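## Task

The shaft was withdrawn too far, and spacers besides the amber one dropped off. Slide the shaft fully into the large housing block so that all of the black spacers are threaded on it, sitting in the gap between the two blocks. The amber spacer must stay off the shaft.

## Robot and tools

Robot: two arms, left_arm and right_arm, each with a two-finger gripper. Base positions in the scene frame: left_arm (+0.046, +0.306, +0.015) m, quat_wxyz (+1.000, 0, 0, +0.026); right_arm (+0.037, -0.325, +0.026) m, quat_wxyz (+1.000, 0, 0, -0.008). A camera stand sits behind the arms. Joint ranges in rad: waist -2.618 to 3.054, shoulder 0.000 to 3.142, elbow 0.000 to 3.142 (straight at 2.901), wrist pitch -1.571 to 1.571, wrist yaw -1.571 to 1.571, wrist roll -2.094 to 2.094.

Frames: the scene frame has its origin at table-top height, halfway between the nominal bases; +z is up, +x points out over the table, and left_arm is on the +y side (arm names do not match image sides). Fixed cameras and the table use the scene frame. Everything about a hand (printed pose, Hand target, velocities, offsets, wrist camera poses) uses that arm's own base frame. Rotations turn about the Hand target position. A gripper's fingers point along its +z and separate along its y; end_effector_position is the point between the pads, roughly 1 cm short of the tips. Printed poses may be off by a few cm, more when reaching far.

execute_actions(actions, cameras): actions is a list of actions; each action is a table of up to 15 rows, one per 1/30 s step, and a short table repeats its final row to fill 15 steps (one action = 0.5 s). Every row has 14 numbers in [-1, 1]: dx, dy, dz, rx, ry, rz, opening for left_arm, then the same seven for right_arm. The six pose numbers are an offset, not a pose, measured from that arm's Hand target as it was when the action began; all rows of one action use that same start, and the next action starts again from the new Hand target, so a repeated offset adds up. Scale: 1.0 = 0.6 m for dx, dy, dz, and 1.0 = 180 degrees for rx, ry, rz, which form one rotation vector. Opening is absolute: +1 fully open (0.094 m), -1 shut. Sending six zeros re-requests the current Hand target; always send the opening you want, since 0 is itself a command (half open). An empty list returns all images and the full state including the scene number. cameras: names, ["all"], or []; an unknown name voids the call.

move(target, speed, blend, opening_speed, grip_force, blocking, cameras): target is one 14-number row (same layout and scale as above) or up to 15 such rows; every row is an offset from the Hand targets at the start of the move, not from the previous row. Paths are straight lines, end together, last at least 0.5 s and at most 10 s in total. speed: m/s per arm path, 0.002 to 2.9, default 0.25 (turns up to twice that in rad/s); one value or one per target. blend: metres of corner rounding per target; 0 means stop at each. opening_speed: rate on the -1 to +1 scale per second, at least 0.2; use it to close gently. grip_force: newtons per pad, 10 to 50, one value or one per arm; it persists, and lower force closes slowly. blocking=false returns after about 0.5 s while the move continues. Moves ignore obstacles and the other arm. The result adds a move: line giving the ending (done, off_target, moving, held, fault) and limits (paced = pose clipped, held = steps withheld). done means at rest within 10 mm and 2 degrees.

wait(seconds 0 to 10, cameras) lets time run with commands held. stop(cameras) brakes a running move. zoom_image(camera, region [x0, y0, x1, y1] pixels, at most 504 wide and high) enlarges part of the latest image from cam_head_left, cam_head_right, cam_high, cam_low, cam_left_wrist or cam_right_wrist (all 672x504). finished_scene(scene 1 or 2) ends the scene for good; the goal must hold with the robot let go.

Reading results: end_effector_position (m) and quat per arm in its base frame; Hand target is the last commanded pose after clipping and is the base for the next offsets. A gripper often rests a few cm short of it because of friction or load; another command, even zeros, pushes again, or send the missing distance. Commanded orientation is clipped to within 40 degrees of the measured one each step. grip_measured shows finger opening on the -1 to +1 scale (reads slightly wide when empty, a few thousandths narrower than a hard part when squeezing); the last Joint positions entry is the opening in metres. Joint torques include the arm's own weight; joints 1 to 3 wrap at ±28 N m. Joint velocities may be omitted when all are within noise. Tool commands shows present commands.

Heat: holding loads, stretching out or pushing against something unreachable warms motors. MOTOR HOT at 75 °C; at 90 °C the arm folds up and stays idle; at 100 °C it goes limp.

Avoid: dropping parts or releasing them while they move, anything falling or being left off the table, fast impacts or hard shoves on fixed or heavy things, the grippers or arms touching each other (a grip on the other arm's fingers counts), strain on the wrist camera cables, sweeping near an arm's own base, and arm stops. To end a push, command the target back behind the gripper. Objects may be nudged occasionally. Smooth, quick, low-effort motion is preferred.

Each tool is called after ">>>" as name(argument=value, ...) on one line, values as JSON.

## Session

>>> execute_actions(actions=[])

Scene clock: 0.00 s.
left_arm: end_effector_position=(+0.3886, +0.0483, +0.1013) grip_measured=+1.000 end_effector_quat_wxyz=(+0.589, -0.133, +0.794, +0.077) | right_arm: end_effector_position=(+0.4105, +0.0080, +0.1270) grip_measured=+1.000 end_effector_quat_wxyz=(+0.632, +0.027, +0.773, -0.052)
Joint positions: left_arm=[-0.014 1.539 0.342 0.884 -0.296 -0.129 0.094] | right_arm=[0.117 1.58 0.383 0.995 0.229 -0.001 0.094]
Joint velocities: within noise
Joint torques (N m): no reading
Motor temperatures (°C): left_arm=[25 27 29 32 24 23 27] | right_arm=[25 26 27 29 23 25 25]
Heat: left arm: 32 °C; right arm: 29 °C.
Hand target: left_arm +0.3903, +0.0485, +0.1057; +0.593, -0.134, +0.790, +0.077 | right_arm +0.4127, +0.0081, +0.1344; +0.640, +0.028, +0.766, -0.051
Tool commands: left_gripper/opening=+1.0 right_gripper/opening=+1.0

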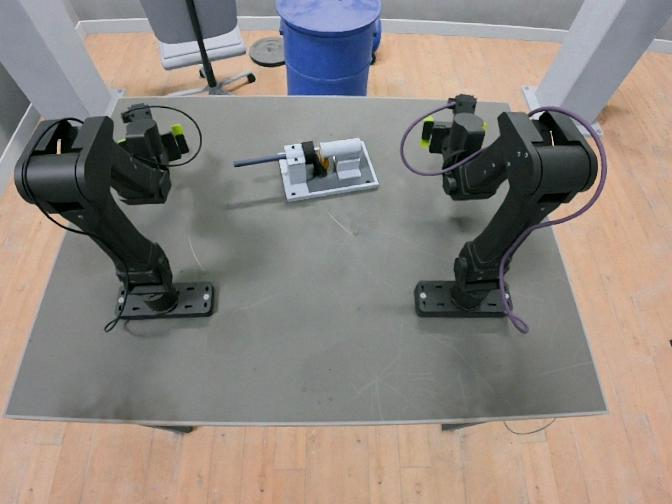

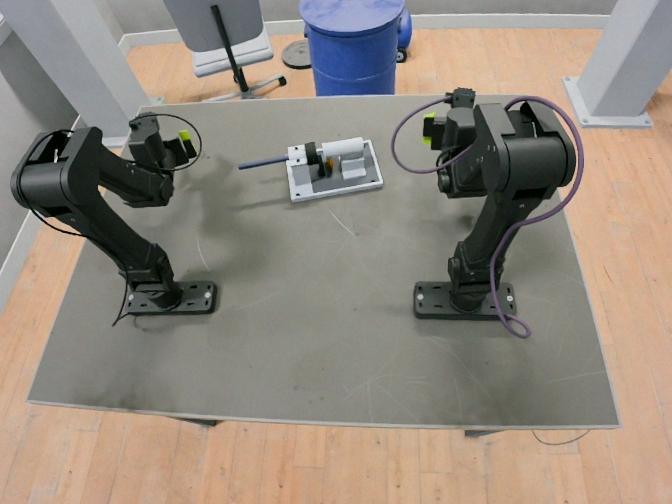

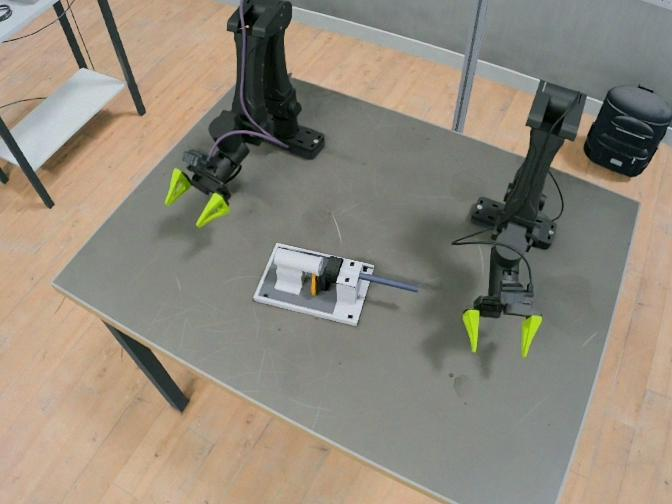

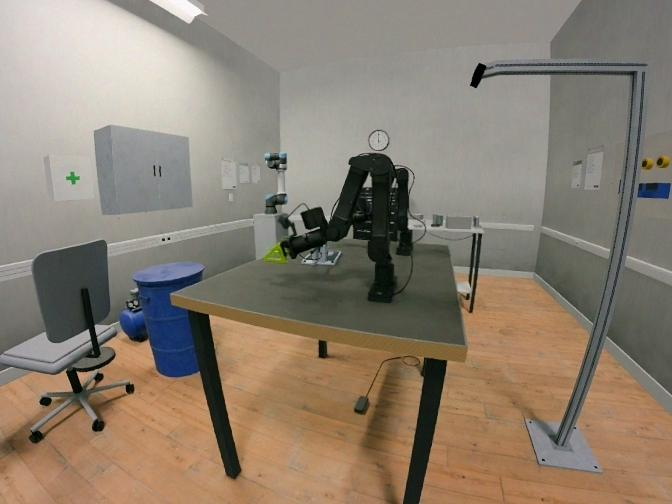

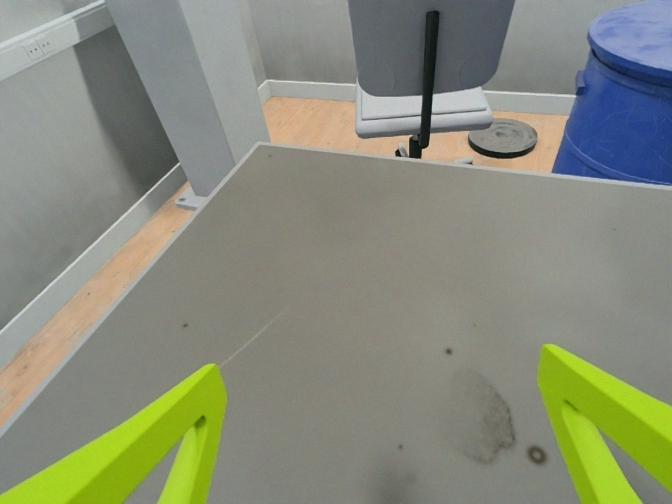

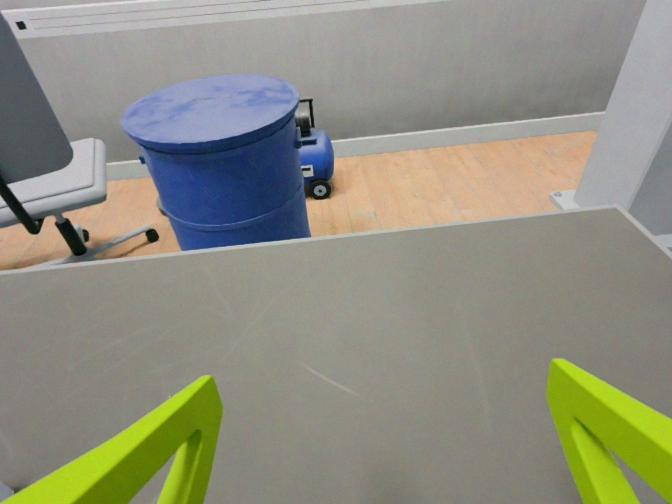

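>>> zoom_image(camera="cam_high", region=[240, 225, 440, 345])

>>> zoom_image(camera="cam_head_left", region=[220, 120, 400, 220])

>>> zoom_image(camera="cam_head_right", region=[220, 120, 400, 220])

>>> zoom_image(camera="cam_low", region=[280, 230, 360, 275])

Scaled by 2.520 from the camera's 672x504 image, which has a finer 960x720 frame.

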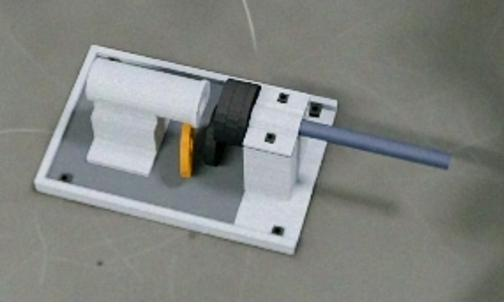

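Scaled by 2.800 from the camera's 672x504 image, which has a finer 960x720 frame.

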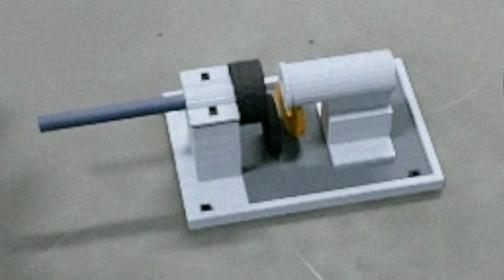

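Scaled by 2.800 from the camera's 672x504 image, which has a finer 960x720 frame.

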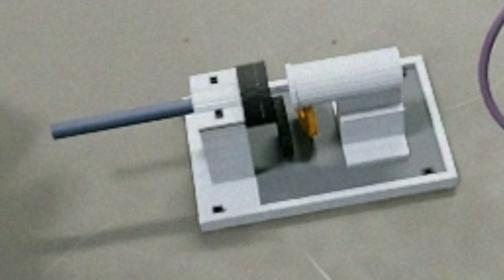

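Scaled by 6.300 from the camera's 672x504 image, which has a finer 960x720 frame.

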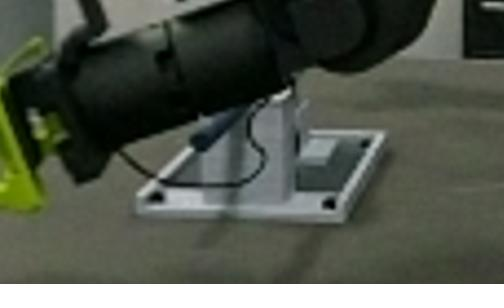

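>>> move(target=[0,0,0,0,0,0,1.0, -0.2662,0.5048,0.0427,0.0032,0.195,0.094,0.0], speed=0.2, cameras=["cam_right_wrist","cam_head_left","cam_head_right","cam_high"])

Scene clock: 7.57 s.
left_arm: end_effector_position=(+0.3886, +0.0483, +0.1013) grip_measured=+1.000 end_effector_quat_wxyz=(+0.589, -0.133, +0.794, +0.077) | right_arm: end_effector_position=(+0.2494, +0.3033, +0.1515) grip_measured=+0.002 end_effector_quat_wxyz=(+0.376, -0.103, +0.920, +0.032)
Joint positions: left_arm=[-0.014 1.539 0.342 0.884 -0.296 -0.129 0.094] | right_arm=[1.143 1.579 1.175 -0.649 0.602 0.755 0.047]
Joint torques (N m): left_arm=[-0.03 -6.05 6.2 2.1 -0.07 -0.01] | right_arm=[0.03 -5.78 10.4 1.27 0.31 0.09]
Heat: left arm: 34 °C; right arm: 30 °C.
Hand target: left_arm +0.3903, +0.0485, +0.1057; +0.593, -0.134, +0.790, +0.077 | right_arm +0.2530, +0.3111, +0.1601; +0.380, -0.097, +0.919, +0.040
Off the commanded pose: left_arm 0.005 m, 1 deg | right_arm 0.012 m, 1 deg.
move: off_target (right_arm)
Images, in order (width x height): cam_head_left 672x504, cam_head_right 672x504, cam_high 672x504, cam_right_wrist 672x504.

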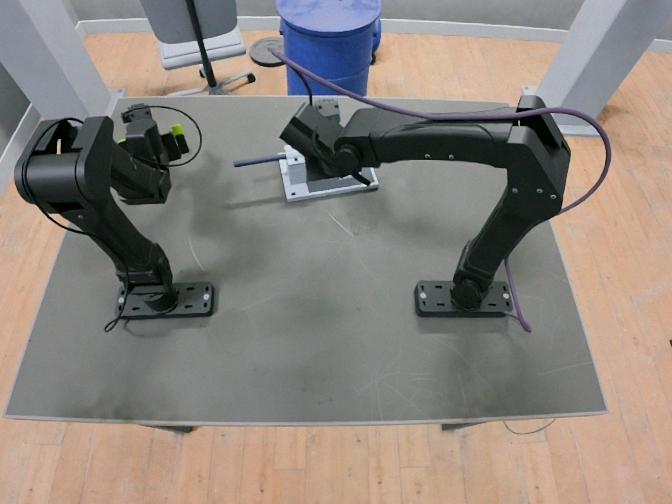

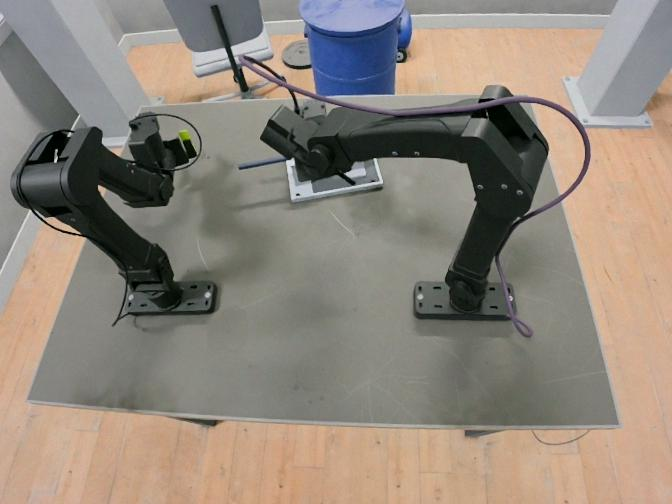

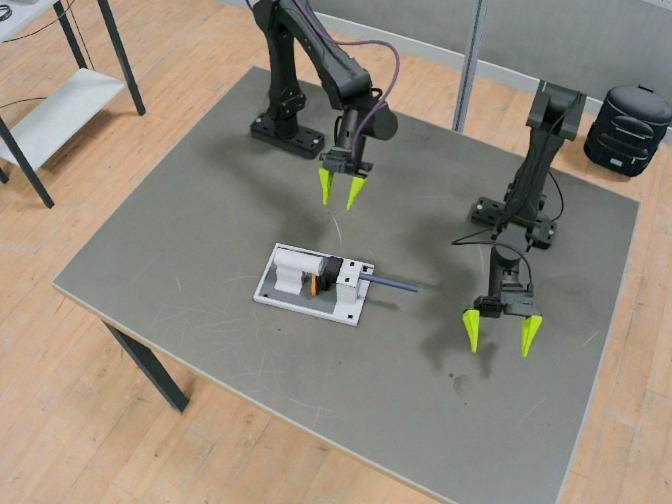

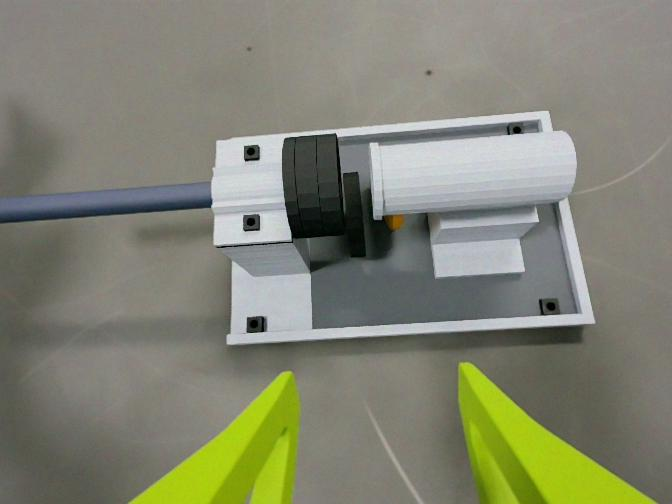

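>>> zoom_image(camera="cam_right_wrist", region=[200, 100, 460, 295])

>>> zoom_image(camera="cam_high", region=[240, 230, 400, 340])

Scaled by 1.938 from the camera's 672x504 image, which has a finer 960x720 frame.

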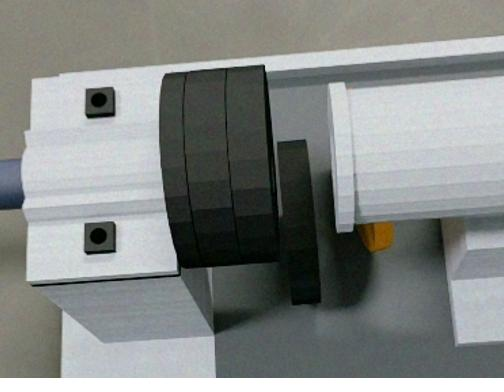

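Scaled by 3.150 from the camera's 672x504 image, which has a finer 960x720 frame.

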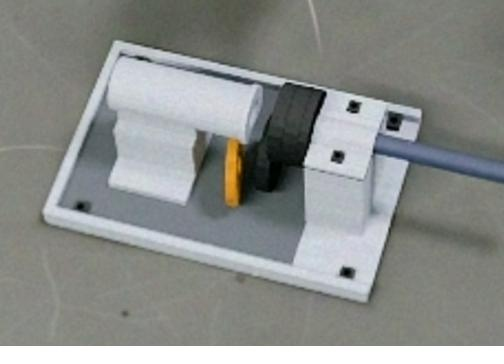

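>>> move(target=[0,0,0,0,0,0,1.0, 0.0347,-0.033,-0.0235,0,0,0.0278,0.0], speed=0.15, cameras=["cam_right_wrist"])

Scene clock: 13.27 s.
left_arm: end_effector_position=(+0.3886, +0.0483, +0.1013) grip_measured=+1.000 end_effector_quat_wxyz=(+0.589, -0.133, +0.794, +0.077) | right_arm: end_effector_position=(+0.2729, +0.2926, +0.1356) grip_measured=+0.002 end_effector_quat_wxyz=(+0.366, -0.143, +0.919, +0.042)
Joint positions: left_arm=[-0.014 1.539 0.342 0.884 -0.296 -0.129 0.094] | right_arm=[1.033 1.559 1.09 -0.506 0.494 0.57 0.047]
Joint torques (N m): left_arm=[-0.03 -6.04 6.22 2.1 -0.06 0] | right_arm=[-0.38 -10.52 6.01 1.73 0.2 -0.05]
Heat: left arm: 35 °C; right arm: 30 °C.
Hand target: left_arm +0.3903, +0.0485, +0.1057; +0.593, -0.134, +0.790, +0.077 | right_arm +0.2739, +0.2912, +0.1460; +0.378, -0.136, +0.914, +0.056
Off the commanded pose: left_arm 0.005 m, 1 deg | right_arm 0.011 m, 2 deg.
move: off_target (right_arm)
Images, in order (width x height): cam_right_wrist 672x504.

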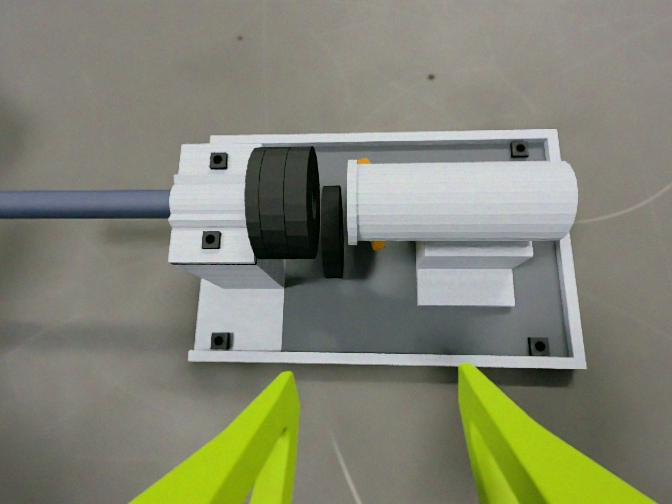

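>>> zoom_image(camera="cam_right_wrist", region=[230, 130, 430, 290])

Scaled by 2.520 from the camera's 672x504 image, which has a finer 960x720 frame.

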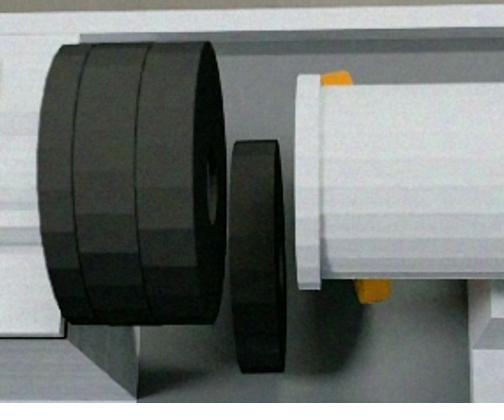

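>>> move(target=[0,0,0,0,0,0,1.0, 0.0275,0.031,-0.0353,0,0,0,0.0], speed=0.12, cameras=["cam_right_wrist"])

Scene clock: 23.23 s.
left_arm: end_effector_position=(+0.3886, +0.0483, +0.1013) grip_measured=+1.000 end_effector_quat_wxyz=(+0.589, -0.133, +0.794, +0.077) | right_arm: end_effector_position=(+0.2844, +0.3063, +0.1231) grip_measured=+0.002 end_effector_quat_wxyz=(+0.372, -0.141, +0.916, +0.051)
Joint positions: left_arm=[-0.014 1.539 0.342 0.884 -0.296 -0.129 0.094] | right_arm=[1.022 1.623 1.09 -0.413 0.485 0.557 0.047]
Joint torques (N m): left_arm=[-0.02 -6.05 6.23 2.11 -0.07 0] | right_arm=[-0.65 -6.57 7.76 1.77 0.21 -0.06]
Heat: left arm: 36 °C; right arm: 31 °C.
Hand target: left_arm +0.3903, +0.0485, +0.1057; +0.593, -0.134, +0.790, +0.077 | right_arm +0.2903, +0.3098, +0.1248; +0.378, -0.137, +0.914, +0.056
Off the commanded pose: left_arm 0.005 m, 1 deg | right_arm 0.007 m, 1 deg.
move: done
Images, in order (width x height): cam_right_wrist 672x504.

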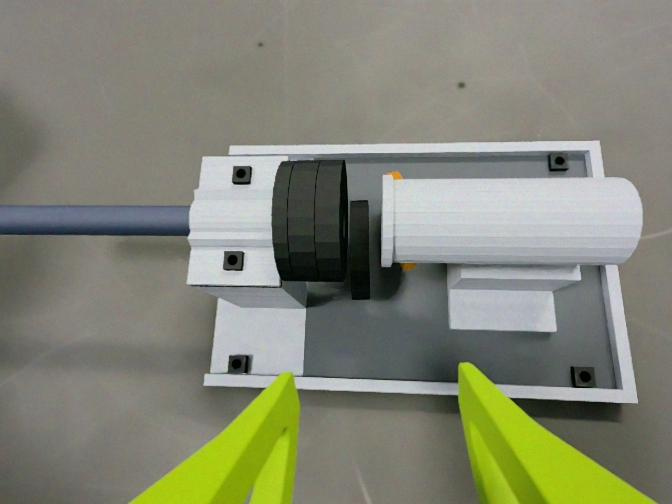

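>>> zoom_image(camera="cam_right_wrist", region=[180, 130, 420, 310])

>>> zoom_image(camera="cam_right_wrist", region=[420, 130, 660, 310])

>>> zoom_image(camera="cam_right_wrist", region=[180, 280, 420, 460])

>>> zoom_image(camera="cam_right_wrist", region=[420, 280, 660, 460])

Scaled by 2.100 from the camera's 672x504 image, which has a finer 960x720 frame.

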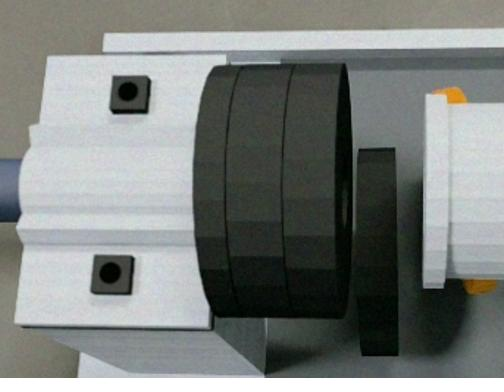

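Scaled by 2.100 from the camera's 672x504 image, which has a finer 960x720 frame.

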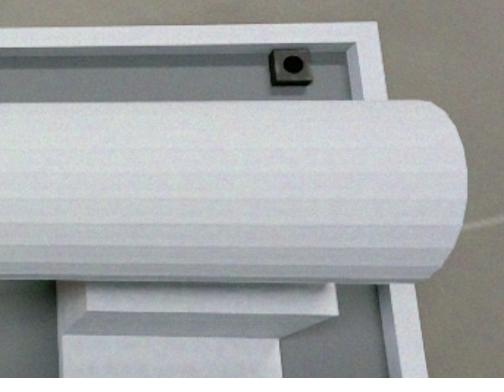

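Scaled by 2.100 from the camera's 672x504 image, which has a finer 960x720 frame.

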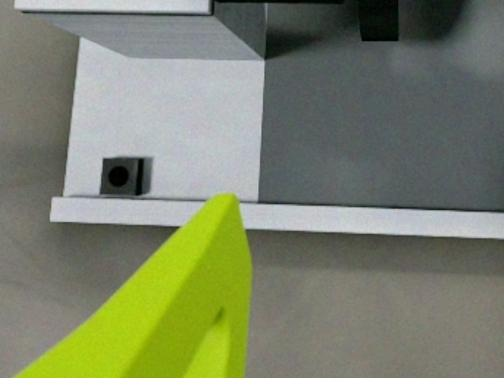

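Scaled by 2.100 from the camera's 672x504 image, which has a finer 960x720 frame.

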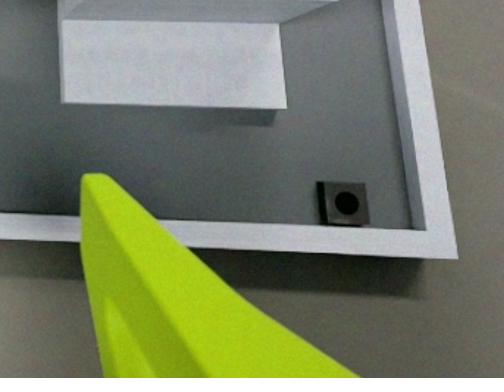

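>>> move(target=[0,0,0,0,0,0,1.0, -0.0148,0.0478,0,0,0,0,0.0], speed=0.15, cameras=["cam_right_wrist"])

>>> zoom_image(camera="cam_right_wrist", region=[240, 130, 480, 310])

>>> zoom_image(camera="cam_right_wrist", region=[240, 280, 480, 460])

>>> zoom_image(camera="cam_right_wrist", region=[0, 130, 240, 310])

Scene clock: 35.60 s.
left_arm: end_effector_position=(+0.3886, +0.0483, +0.1013) grip_measured=+1.000 end_effector_quat_wxyz=(+0.589, -0.133, +0.794, +0.077) | right_arm: end_effector_position=(+0.2753, +0.3326, +0.1173) grip_measured=+0.002 end_effector_quat_wxyz=(+0.367, -0.145, +0.917, +0.058)
Joint positions: left_arm=[-0.014 1.539 0.342 0.884 -0.296 -0.129 0.094] | right_arm=[1.078 1.695 1.153 -0.425 0.498 0.607 0.047]
Joint torques (N m): left_arm=[-0.03 -6.04 6.22 2.11 -0.07 0] | right_arm=[0.16 -6.67 10.13 1.45 0.47 0.07]
Motor temperatures (°C): left_arm=[25 27 30 37 24 23 27] | right_arm=[25 27 28 31 23 25 25]
Heat: left arm: 37 °C; right arm: 31 °C.
Hand target: left_arm +0.3903, +0.0485, +0.1057; +0.593, -0.134, +0.790, +0.077 | right_arm +0.2815, +0.3385, +0.1248; +0.378, -0.136, +0.914, +0.056
Off the commanded pose: left_arm 0.005 m, 1 deg | right_arm 0.011 m, 2 deg.
move: off_target (right_arm)
Images, in order (width x height): cam_right_wrist 672x504.

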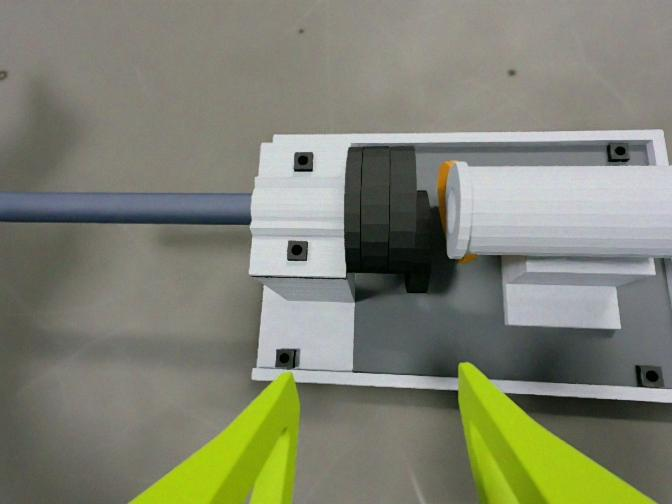

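Scaled by 2.100 from the camera's 672x504 image, which has a finer 960x720 frame.

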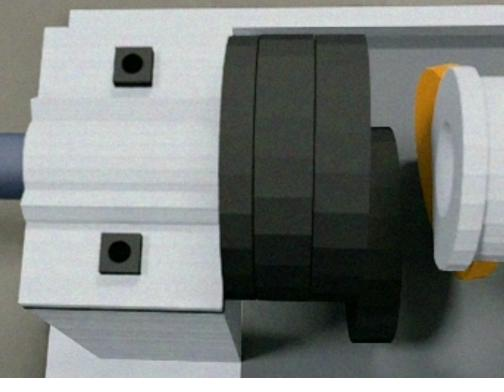

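Scaled by 2.100 from the camera's 672x504 image, which has a finer 960x720 frame.

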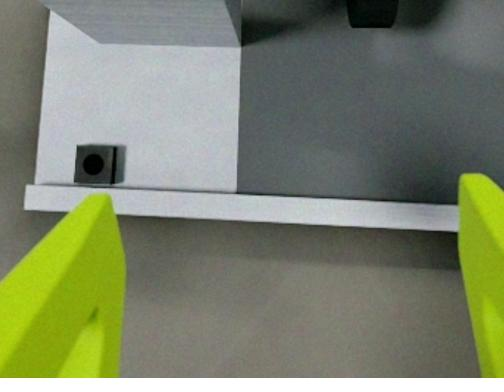

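Scaled by 2.100 from the camera's 672x504 image, which has a finer 960x720 frame.

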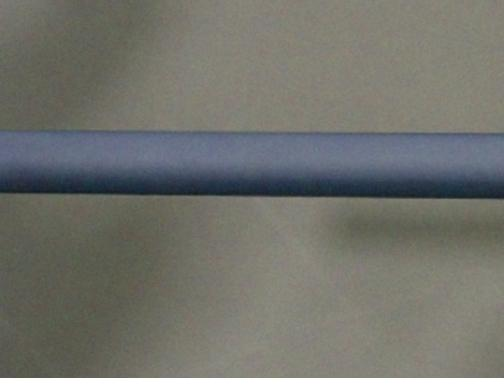

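>>> zoom_image(camera="cam_right_wrist", region=[432, 280, 672, 460])

>>> zoom_image(camera="cam_right_wrist", region=[432, 120, 672, 300])

Scaled by 2.100 from the camera's 672x504 image, which has a finer 960x720 frame.

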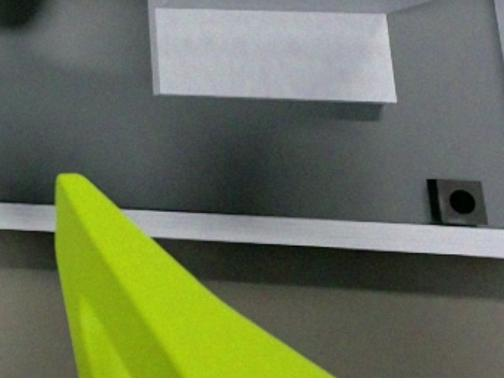

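Scaled by 2.100 from the camera's 672x504 image, which has a finer 960x720 frame.

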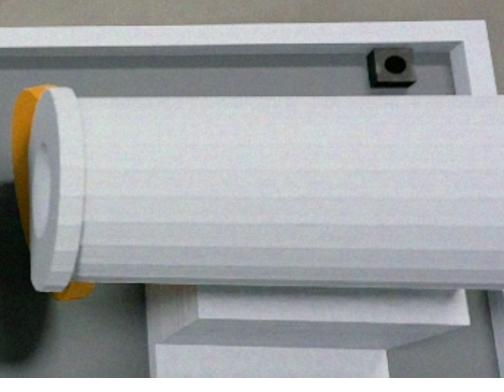

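>>> move(target=[0,0,0,0,0,0,1.0, 0.0342,-0.0392,-0.1163,0.0249,-0.0797,0.0032,-0.5], speed=0.15, cameras=["cam_right_wrist","cam_high","cam_head_left"])

Scene clock: 55.63 s.
left_arm: end_effector_position=(+0.3886, +0.0483, +0.1013) grip_measured=+1.000 end_effector_quat_wxyz=(+0.589, -0.133, +0.794, +0.077) | right_arm: end_effector_position=(+0.2993, +0.3224, +0.0633) grip_measured=-0.498 end_effector_quat_wxyz=(+0.492, -0.136, +0.855, +0.090)
Joint positions: left_arm=[-0.014 1.539 0.342 0.884 -0.296 -0.129 0.094] | right_arm=[1.056 1.792 0.757 0.382 0.606 0.433 0.024]
Joint torques (N m): left_arm=[-0.03 -6.05 6.22 2.11 -0.07 0] | right_arm=[-0.58 -6.32 4.83 2.12 0.4 -0.06]
Heat: left arm: 38 °C; right arm: 32 °C.
Hand target: left_arm +0.3903, +0.0485, +0.1057; +0.593, -0.134, +0.790, +0.077 | right_arm +0.3020, +0.3150, +0.0551; +0.494, -0.132, +0.856, +0.076
Off the commanded pose: left_arm 0.005 m, 1 deg | right_arm 0.011 m, 2 deg.
move: off_target (right_arm)
Images, in order (width x height): cam_head_left 672x504, cam_high 672x504, cam_right_wrist 672x504.

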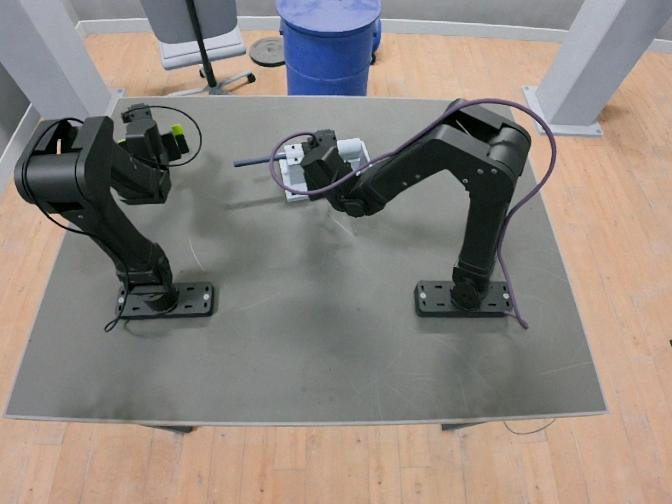

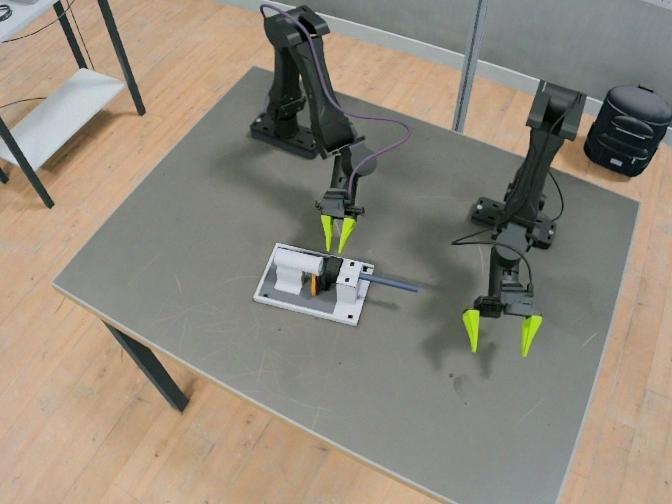

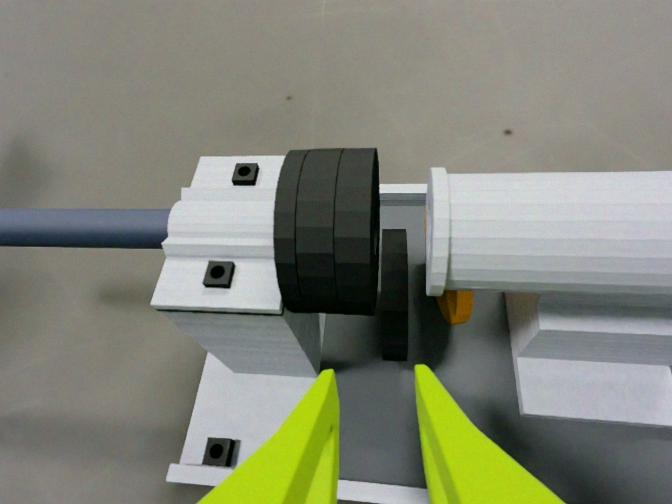

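>>> execute_actions(actions=[])

Scene clock: 58.30 s.
left_arm: end_effector_position=(+0.3886, +0.0483, +0.1013) grip_measured=+1.000 end_effector_quat_wxyz=(+0.589, -0.133, +0.794, +0.077) | right_arm: end_effector_position=(+0.2993, +0.3224, +0.0634) grip_measured=-0.498 end_effector_quat_wxyz=(+0.492, -0.136, +0.855, +0.090)
Joint positions: left_arm=[-0.014 1.539 0.342 0.884 -0.296 -0.129 0.094] | right_arm=[1.056 1.792 0.757 0.382 0.606 0.433 0.024]
Joint velocities: within noise
Joint torques (N m): left_arm=[-0.02 -6.04 6.2 2.11 -0.06 0.01] | right_arm=[-0.58 -6.34 4.82 2.11 0.4 -0.05]
Motor temperatures (°C): left_arm=[25 27 30 38 24 23 27] | right_arm=[25 27 30 32 24 25 25]
Heat: left arm: 38 °C; right arm: 32 °C.
Hand target: left_arm +0.3903, +0.0485, +0.1057; +0.593, -0.134, +0.790, +0.077 | right_arm +0.3020, +0.3150, +0.0551; +0.494, -0.132, +0.856, +0.076
Tool commands: left_gripper/opening=+1.0 right_gripper/opening=-0.5
Off the commanded pose: left_arm 0.005 m, 1 deg | right_arm 0.012 m, 2 deg.

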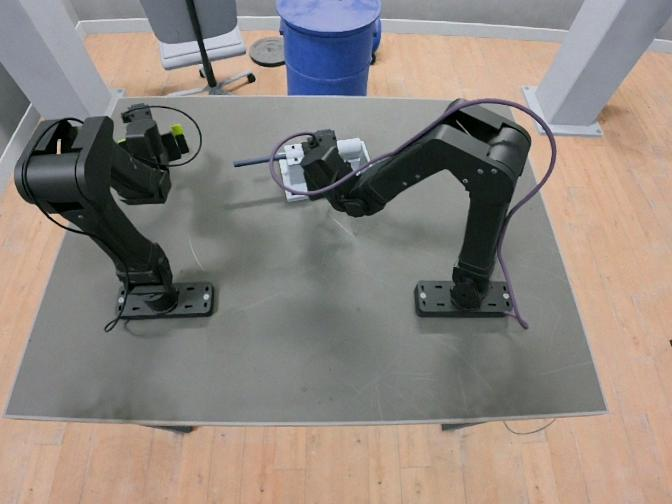

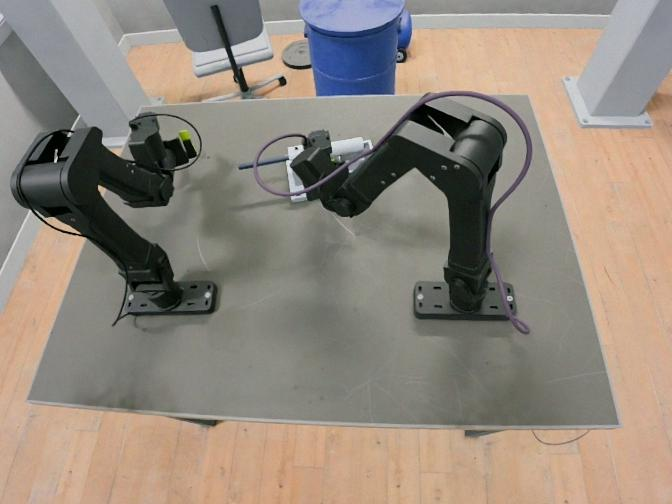

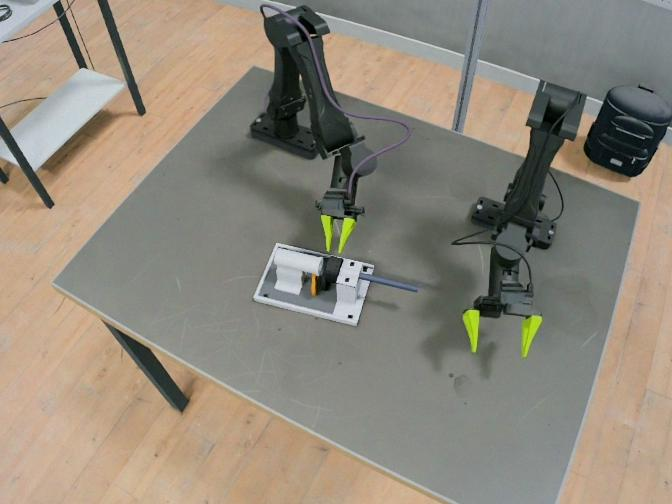

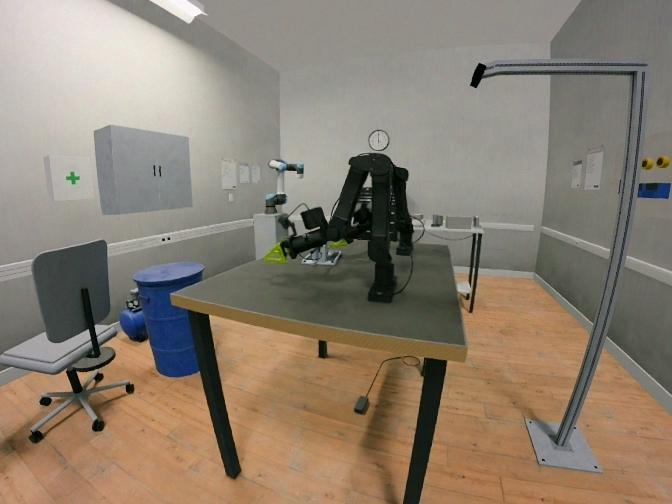

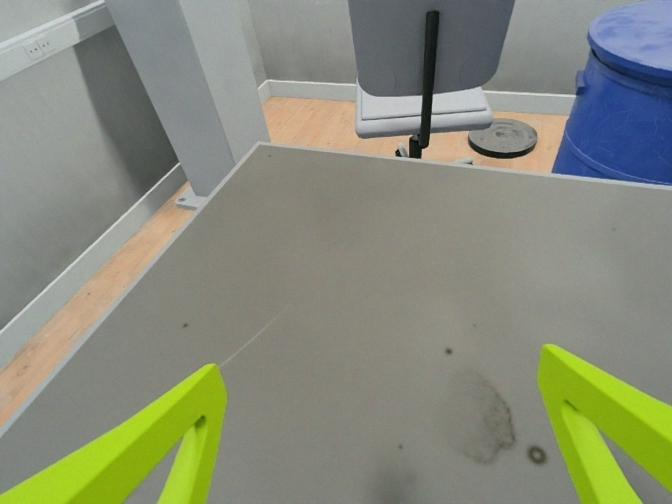

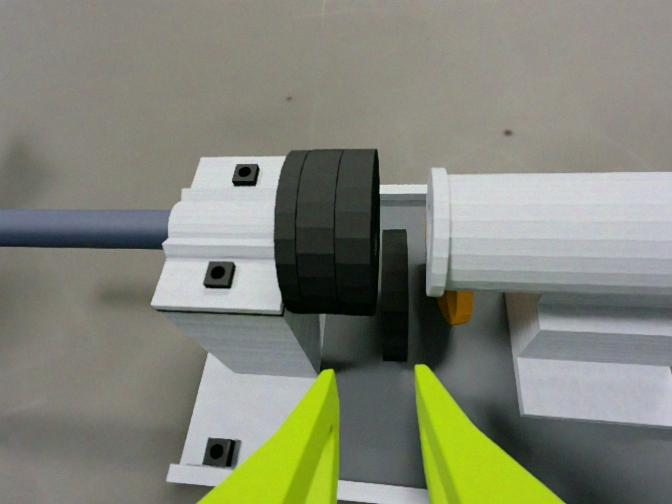

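>>> zoom_image(camera="cam_right_wrist", region=[260, 130, 520, 420])

Scaled by 1.738 from the camera's 672x504 image, which has a finer 960x720 frame.

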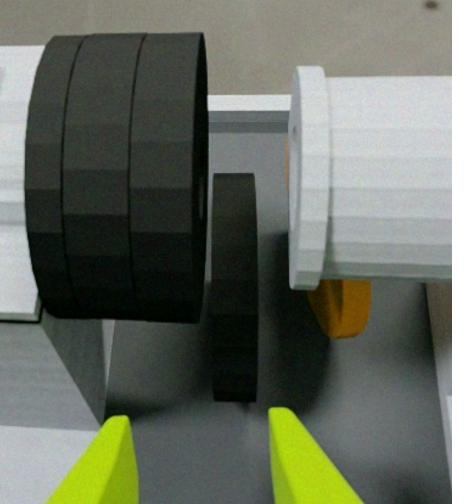

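>>> zoom_image(camera="cam_high", region=[240, 180, 440, 340])

>>> zoom_image(camera="cam_low", region=[240, 190, 400, 310])

Scaled by 2.520 from the camera's 672x504 image, which has a finer 960x720 frame.

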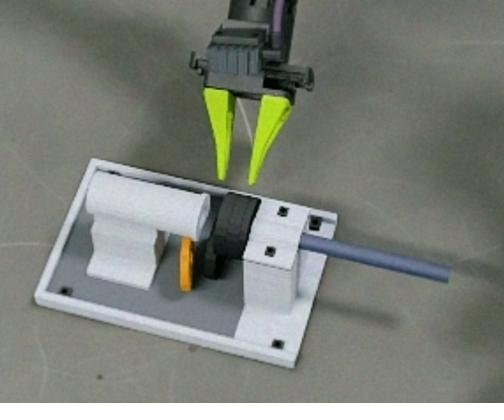

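Scaled by 3.150 from the camera's 672x504 image, which has a finer 960x720 frame.

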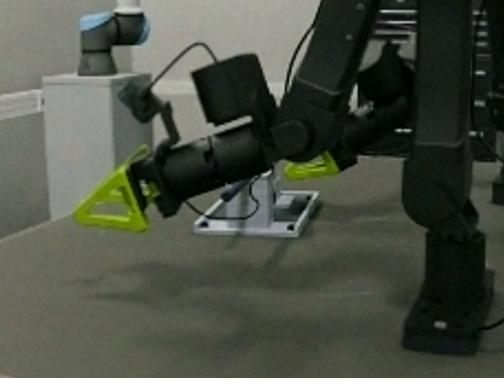

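>>> zoom_image(camera="cam_high", region=[290, 235, 370, 315])

Scaled by 6.300 from the camera's 672x504 image, which has a finer 960x720 frame.

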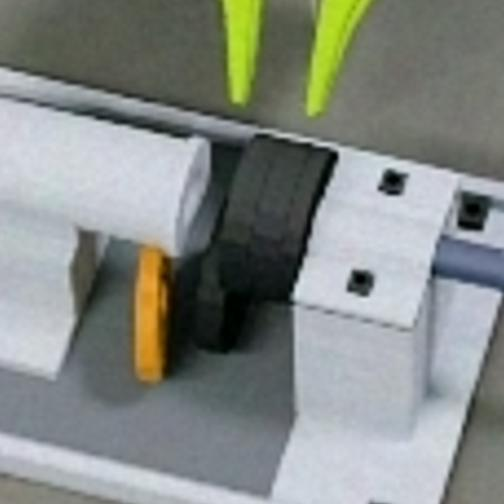

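>>> move(target=[0,0,0,0,0,0,1, 0.0033,-0.0110,0,0,0,0,-0.55], speed=0.1, cameras=["cam_right_wrist"])

Scene clock: 67.53 s.
left_arm: end_effector_position=(+0.3886, +0.0483, +0.1013) grip_measured=+1.000 end_effector_quat_wxyz=(+0.589, -0.133, +0.794, +0.077) | right_arm: end_effector_position=(+0.3023, +0.3130, +0.0583) grip_measured=-0.548 end_effector_quat_wxyz=(+0.492, -0.135, +0.856, +0.080)
Joint positions: left_arm=[-0.014 1.539 0.342 0.884 -0.296 -0.129 0.094] | right_arm=[1.039 1.792 0.734 0.398 0.606 0.421 0.021]
Joint torques (N m): left_arm=[-0.05 -6.05 6.23 2.1 -0.07 0] | right_arm=[-0.57 -7.41 4.79 2.11 0.27 -0.03]
Heat: left arm: 38 °C; right arm: 33 °C.
Hand target: left_arm +0.3903, +0.0485, +0.1057; +0.593, -0.134, +0.790, +0.077 | right_arm +0.3040, +0.3084, +0.0550; +0.494, -0.132, +0.856, +0.076
Off the commanded pose: left_arm 0.005 m, 1 deg | right_arm 0.006 m, 1 deg.
move: done
Images, in order (width x height): cam_right_wrist 672x504.

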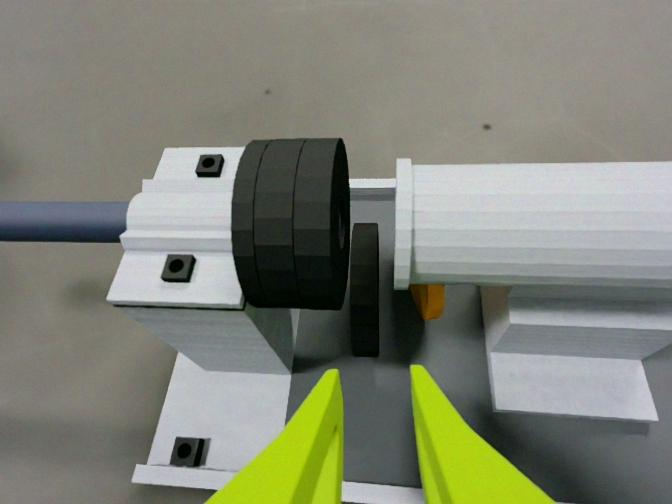

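>>> move(target=[0,0,0,0,0,0,1, 0.0138,0.0043,-0.02,0,0,0,-0.55], speed=0.1, cameras=["cam_right_wrist"])

Scene clock: 72.77 s.
left_arm: end_effector_position=(+0.3886, +0.0483, +0.1013) grip_measured=+1.000 end_effector_quat_wxyz=(+0.589, -0.133, +0.794, +0.077) | right_arm: end_effector_position=(+0.3101, +0.3117, +0.0478) grip_measured=-0.548 end_effector_quat_wxyz=(+0.495, -0.133, +0.856, +0.076)
Joint positions: left_arm=[-0.014 1.539 0.342 0.884 -0.296 -0.129 0.094] | right_arm=[1.02 1.843 0.734 0.456 0.603 0.407 0.021]
Joint torques (N m): left_arm=[-0.05 -6.04 6.23 2.11 -0.07 0] | right_arm=[-0.59 -6.69 5.42 2.12 0.14 -0.06]
Heat: left arm: 38 °C; right arm: 34 °C.
Hand target: left_arm +0.3903, +0.0485, +0.1057; +0.593, -0.134, +0.790, +0.077 | right_arm +0.3123, +0.3109, +0.0430; +0.494, -0.132, +0.856, +0.076
Off the commanded pose: left_arm 0.005 m, 1 deg | right_arm 0.005 m, 0 deg.
move: done
Images, in order (width x height): cam_right_wrist 672x504.

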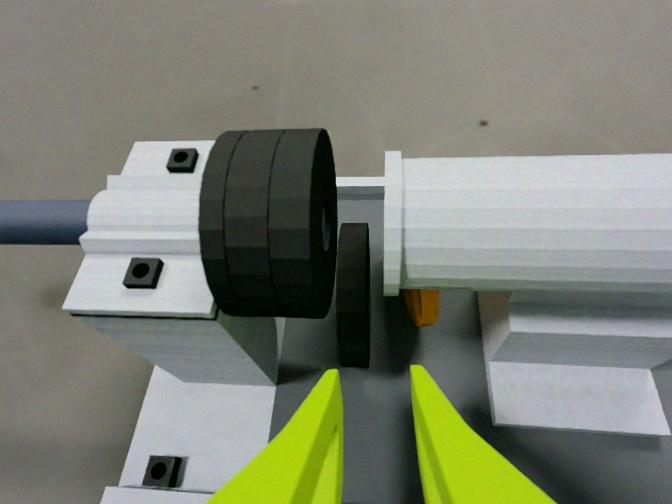

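>>> zoom_image(camera="cam_right_wrist", region=[180, 110, 460, 410])

Scaled by 1.680 from the camera's 672x504 image, which has a finer 960x720 frame.

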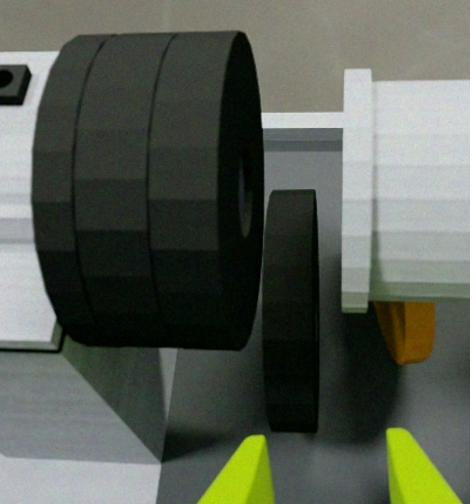

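>>> move(target=[0,0,0,0,0,0,1, 0.0077,0.0158,-0.007,0,0,-0.0139,-0.55], speed=0.1, cameras=["cam_right_wrist"])

Scene clock: 84.50 s.
left_arm: end_effector_position=(+0.3886, +0.0483, +0.1013) grip_measured=+1.000 end_effector_quat_wxyz=(+0.589, -0.133, +0.794, +0.077) | right_arm: end_effector_position=(+0.3133, +0.3147, +0.0371) grip_measured=-0.548 end_effector_quat_wxyz=(+0.491, -0.120, +0.860, +0.068)
Joint positions: left_arm=[-0.014 1.539 0.342 0.884 -0.296 -0.129 0.094] | right_arm=[1.026 1.895 0.767 0.448 0.627 0.442 0.021]
Joint torques (N m): left_arm=[-0.03 -6.05 6.2 2.11 -0.06 0] | right_arm=[0.46 -6.84 7.97 1.79 0.4 0.06]
Heat: left arm: 39 °C; right arm: 33 °C.
Hand target: left_arm +0.3903, +0.0485, +0.1057; +0.593, -0.134, +0.790, +0.077 | right_arm +0.3169, +0.3204, +0.0387; +0.496, -0.113, +0.859, +0.065
Off the commanded pose: left_arm 0.005 m, 1 deg | right_arm 0.007 m, 1 deg.
move: done
Images, in order (width x height): cam_right_wrist 672x504.

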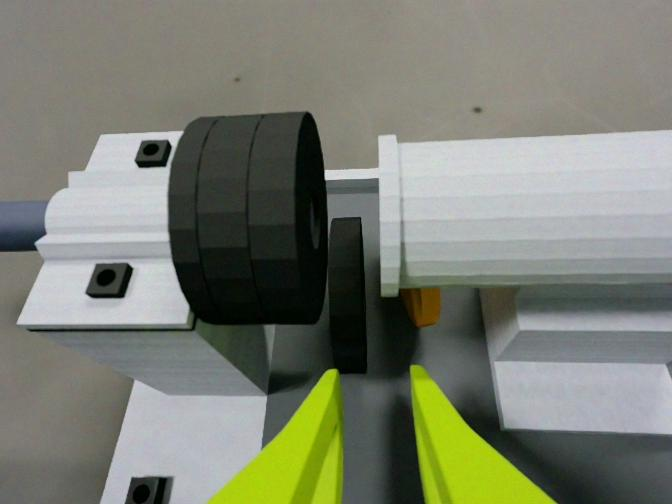

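>>> move(target=[[0,0,0,0,0,0,1, -0.0167,-0.0045,0.0117,0,0,0,-0.55],[0,0,0,0,0,0,1, -0.0205,0.0083,0.0117,0,0,0,-0.55]], speed=0.1, cameras=["cam_right_wrist"])

Scene clock: 90.43 s.
left_arm: end_effector_position=(+0.3886, +0.0483, +0.1013) grip_measured=+1.000 end_effector_quat_wxyz=(+0.589, -0.133, +0.794, +0.077) | right_arm: end_effector_position=(+0.2988, +0.3167, +0.0304) grip_measured=-0.548 end_effector_quat_wxyz=(+0.481, -0.127, +0.866, +0.057)
Joint positions: left_arm=[-0.014 1.539 0.342 0.884 -0.296 -0.129 0.094] | right_arm=[1.068 1.895 0.767 0.394 0.657 0.475 0.021]
Joint torques (N m): left_arm=[-0.03 -6.04 6.22 2.1 -0.06 0] | right_arm=[0.36 -9.57 8.21 1.72 0.47 0.07]
Heat: left arm: 39 °C; right arm: 33 °C.
Hand target: left_arm +0.3903, +0.0485, +0.1057; +0.593, -0.134, +0.790, +0.077 | right_arm +0.3045, +0.3254, +0.0457; +0.496, -0.113, +0.859, +0.065
Off the commanded pose: left_arm 0.005 m, 1 deg | right_arm 0.019 m, 3 deg.
move: off_target (right_arm)
Images, in order (width x height): cam_right_wrist 672x504.

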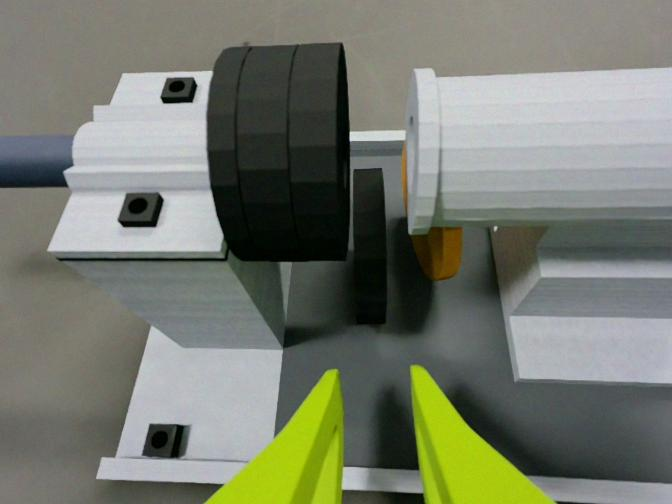

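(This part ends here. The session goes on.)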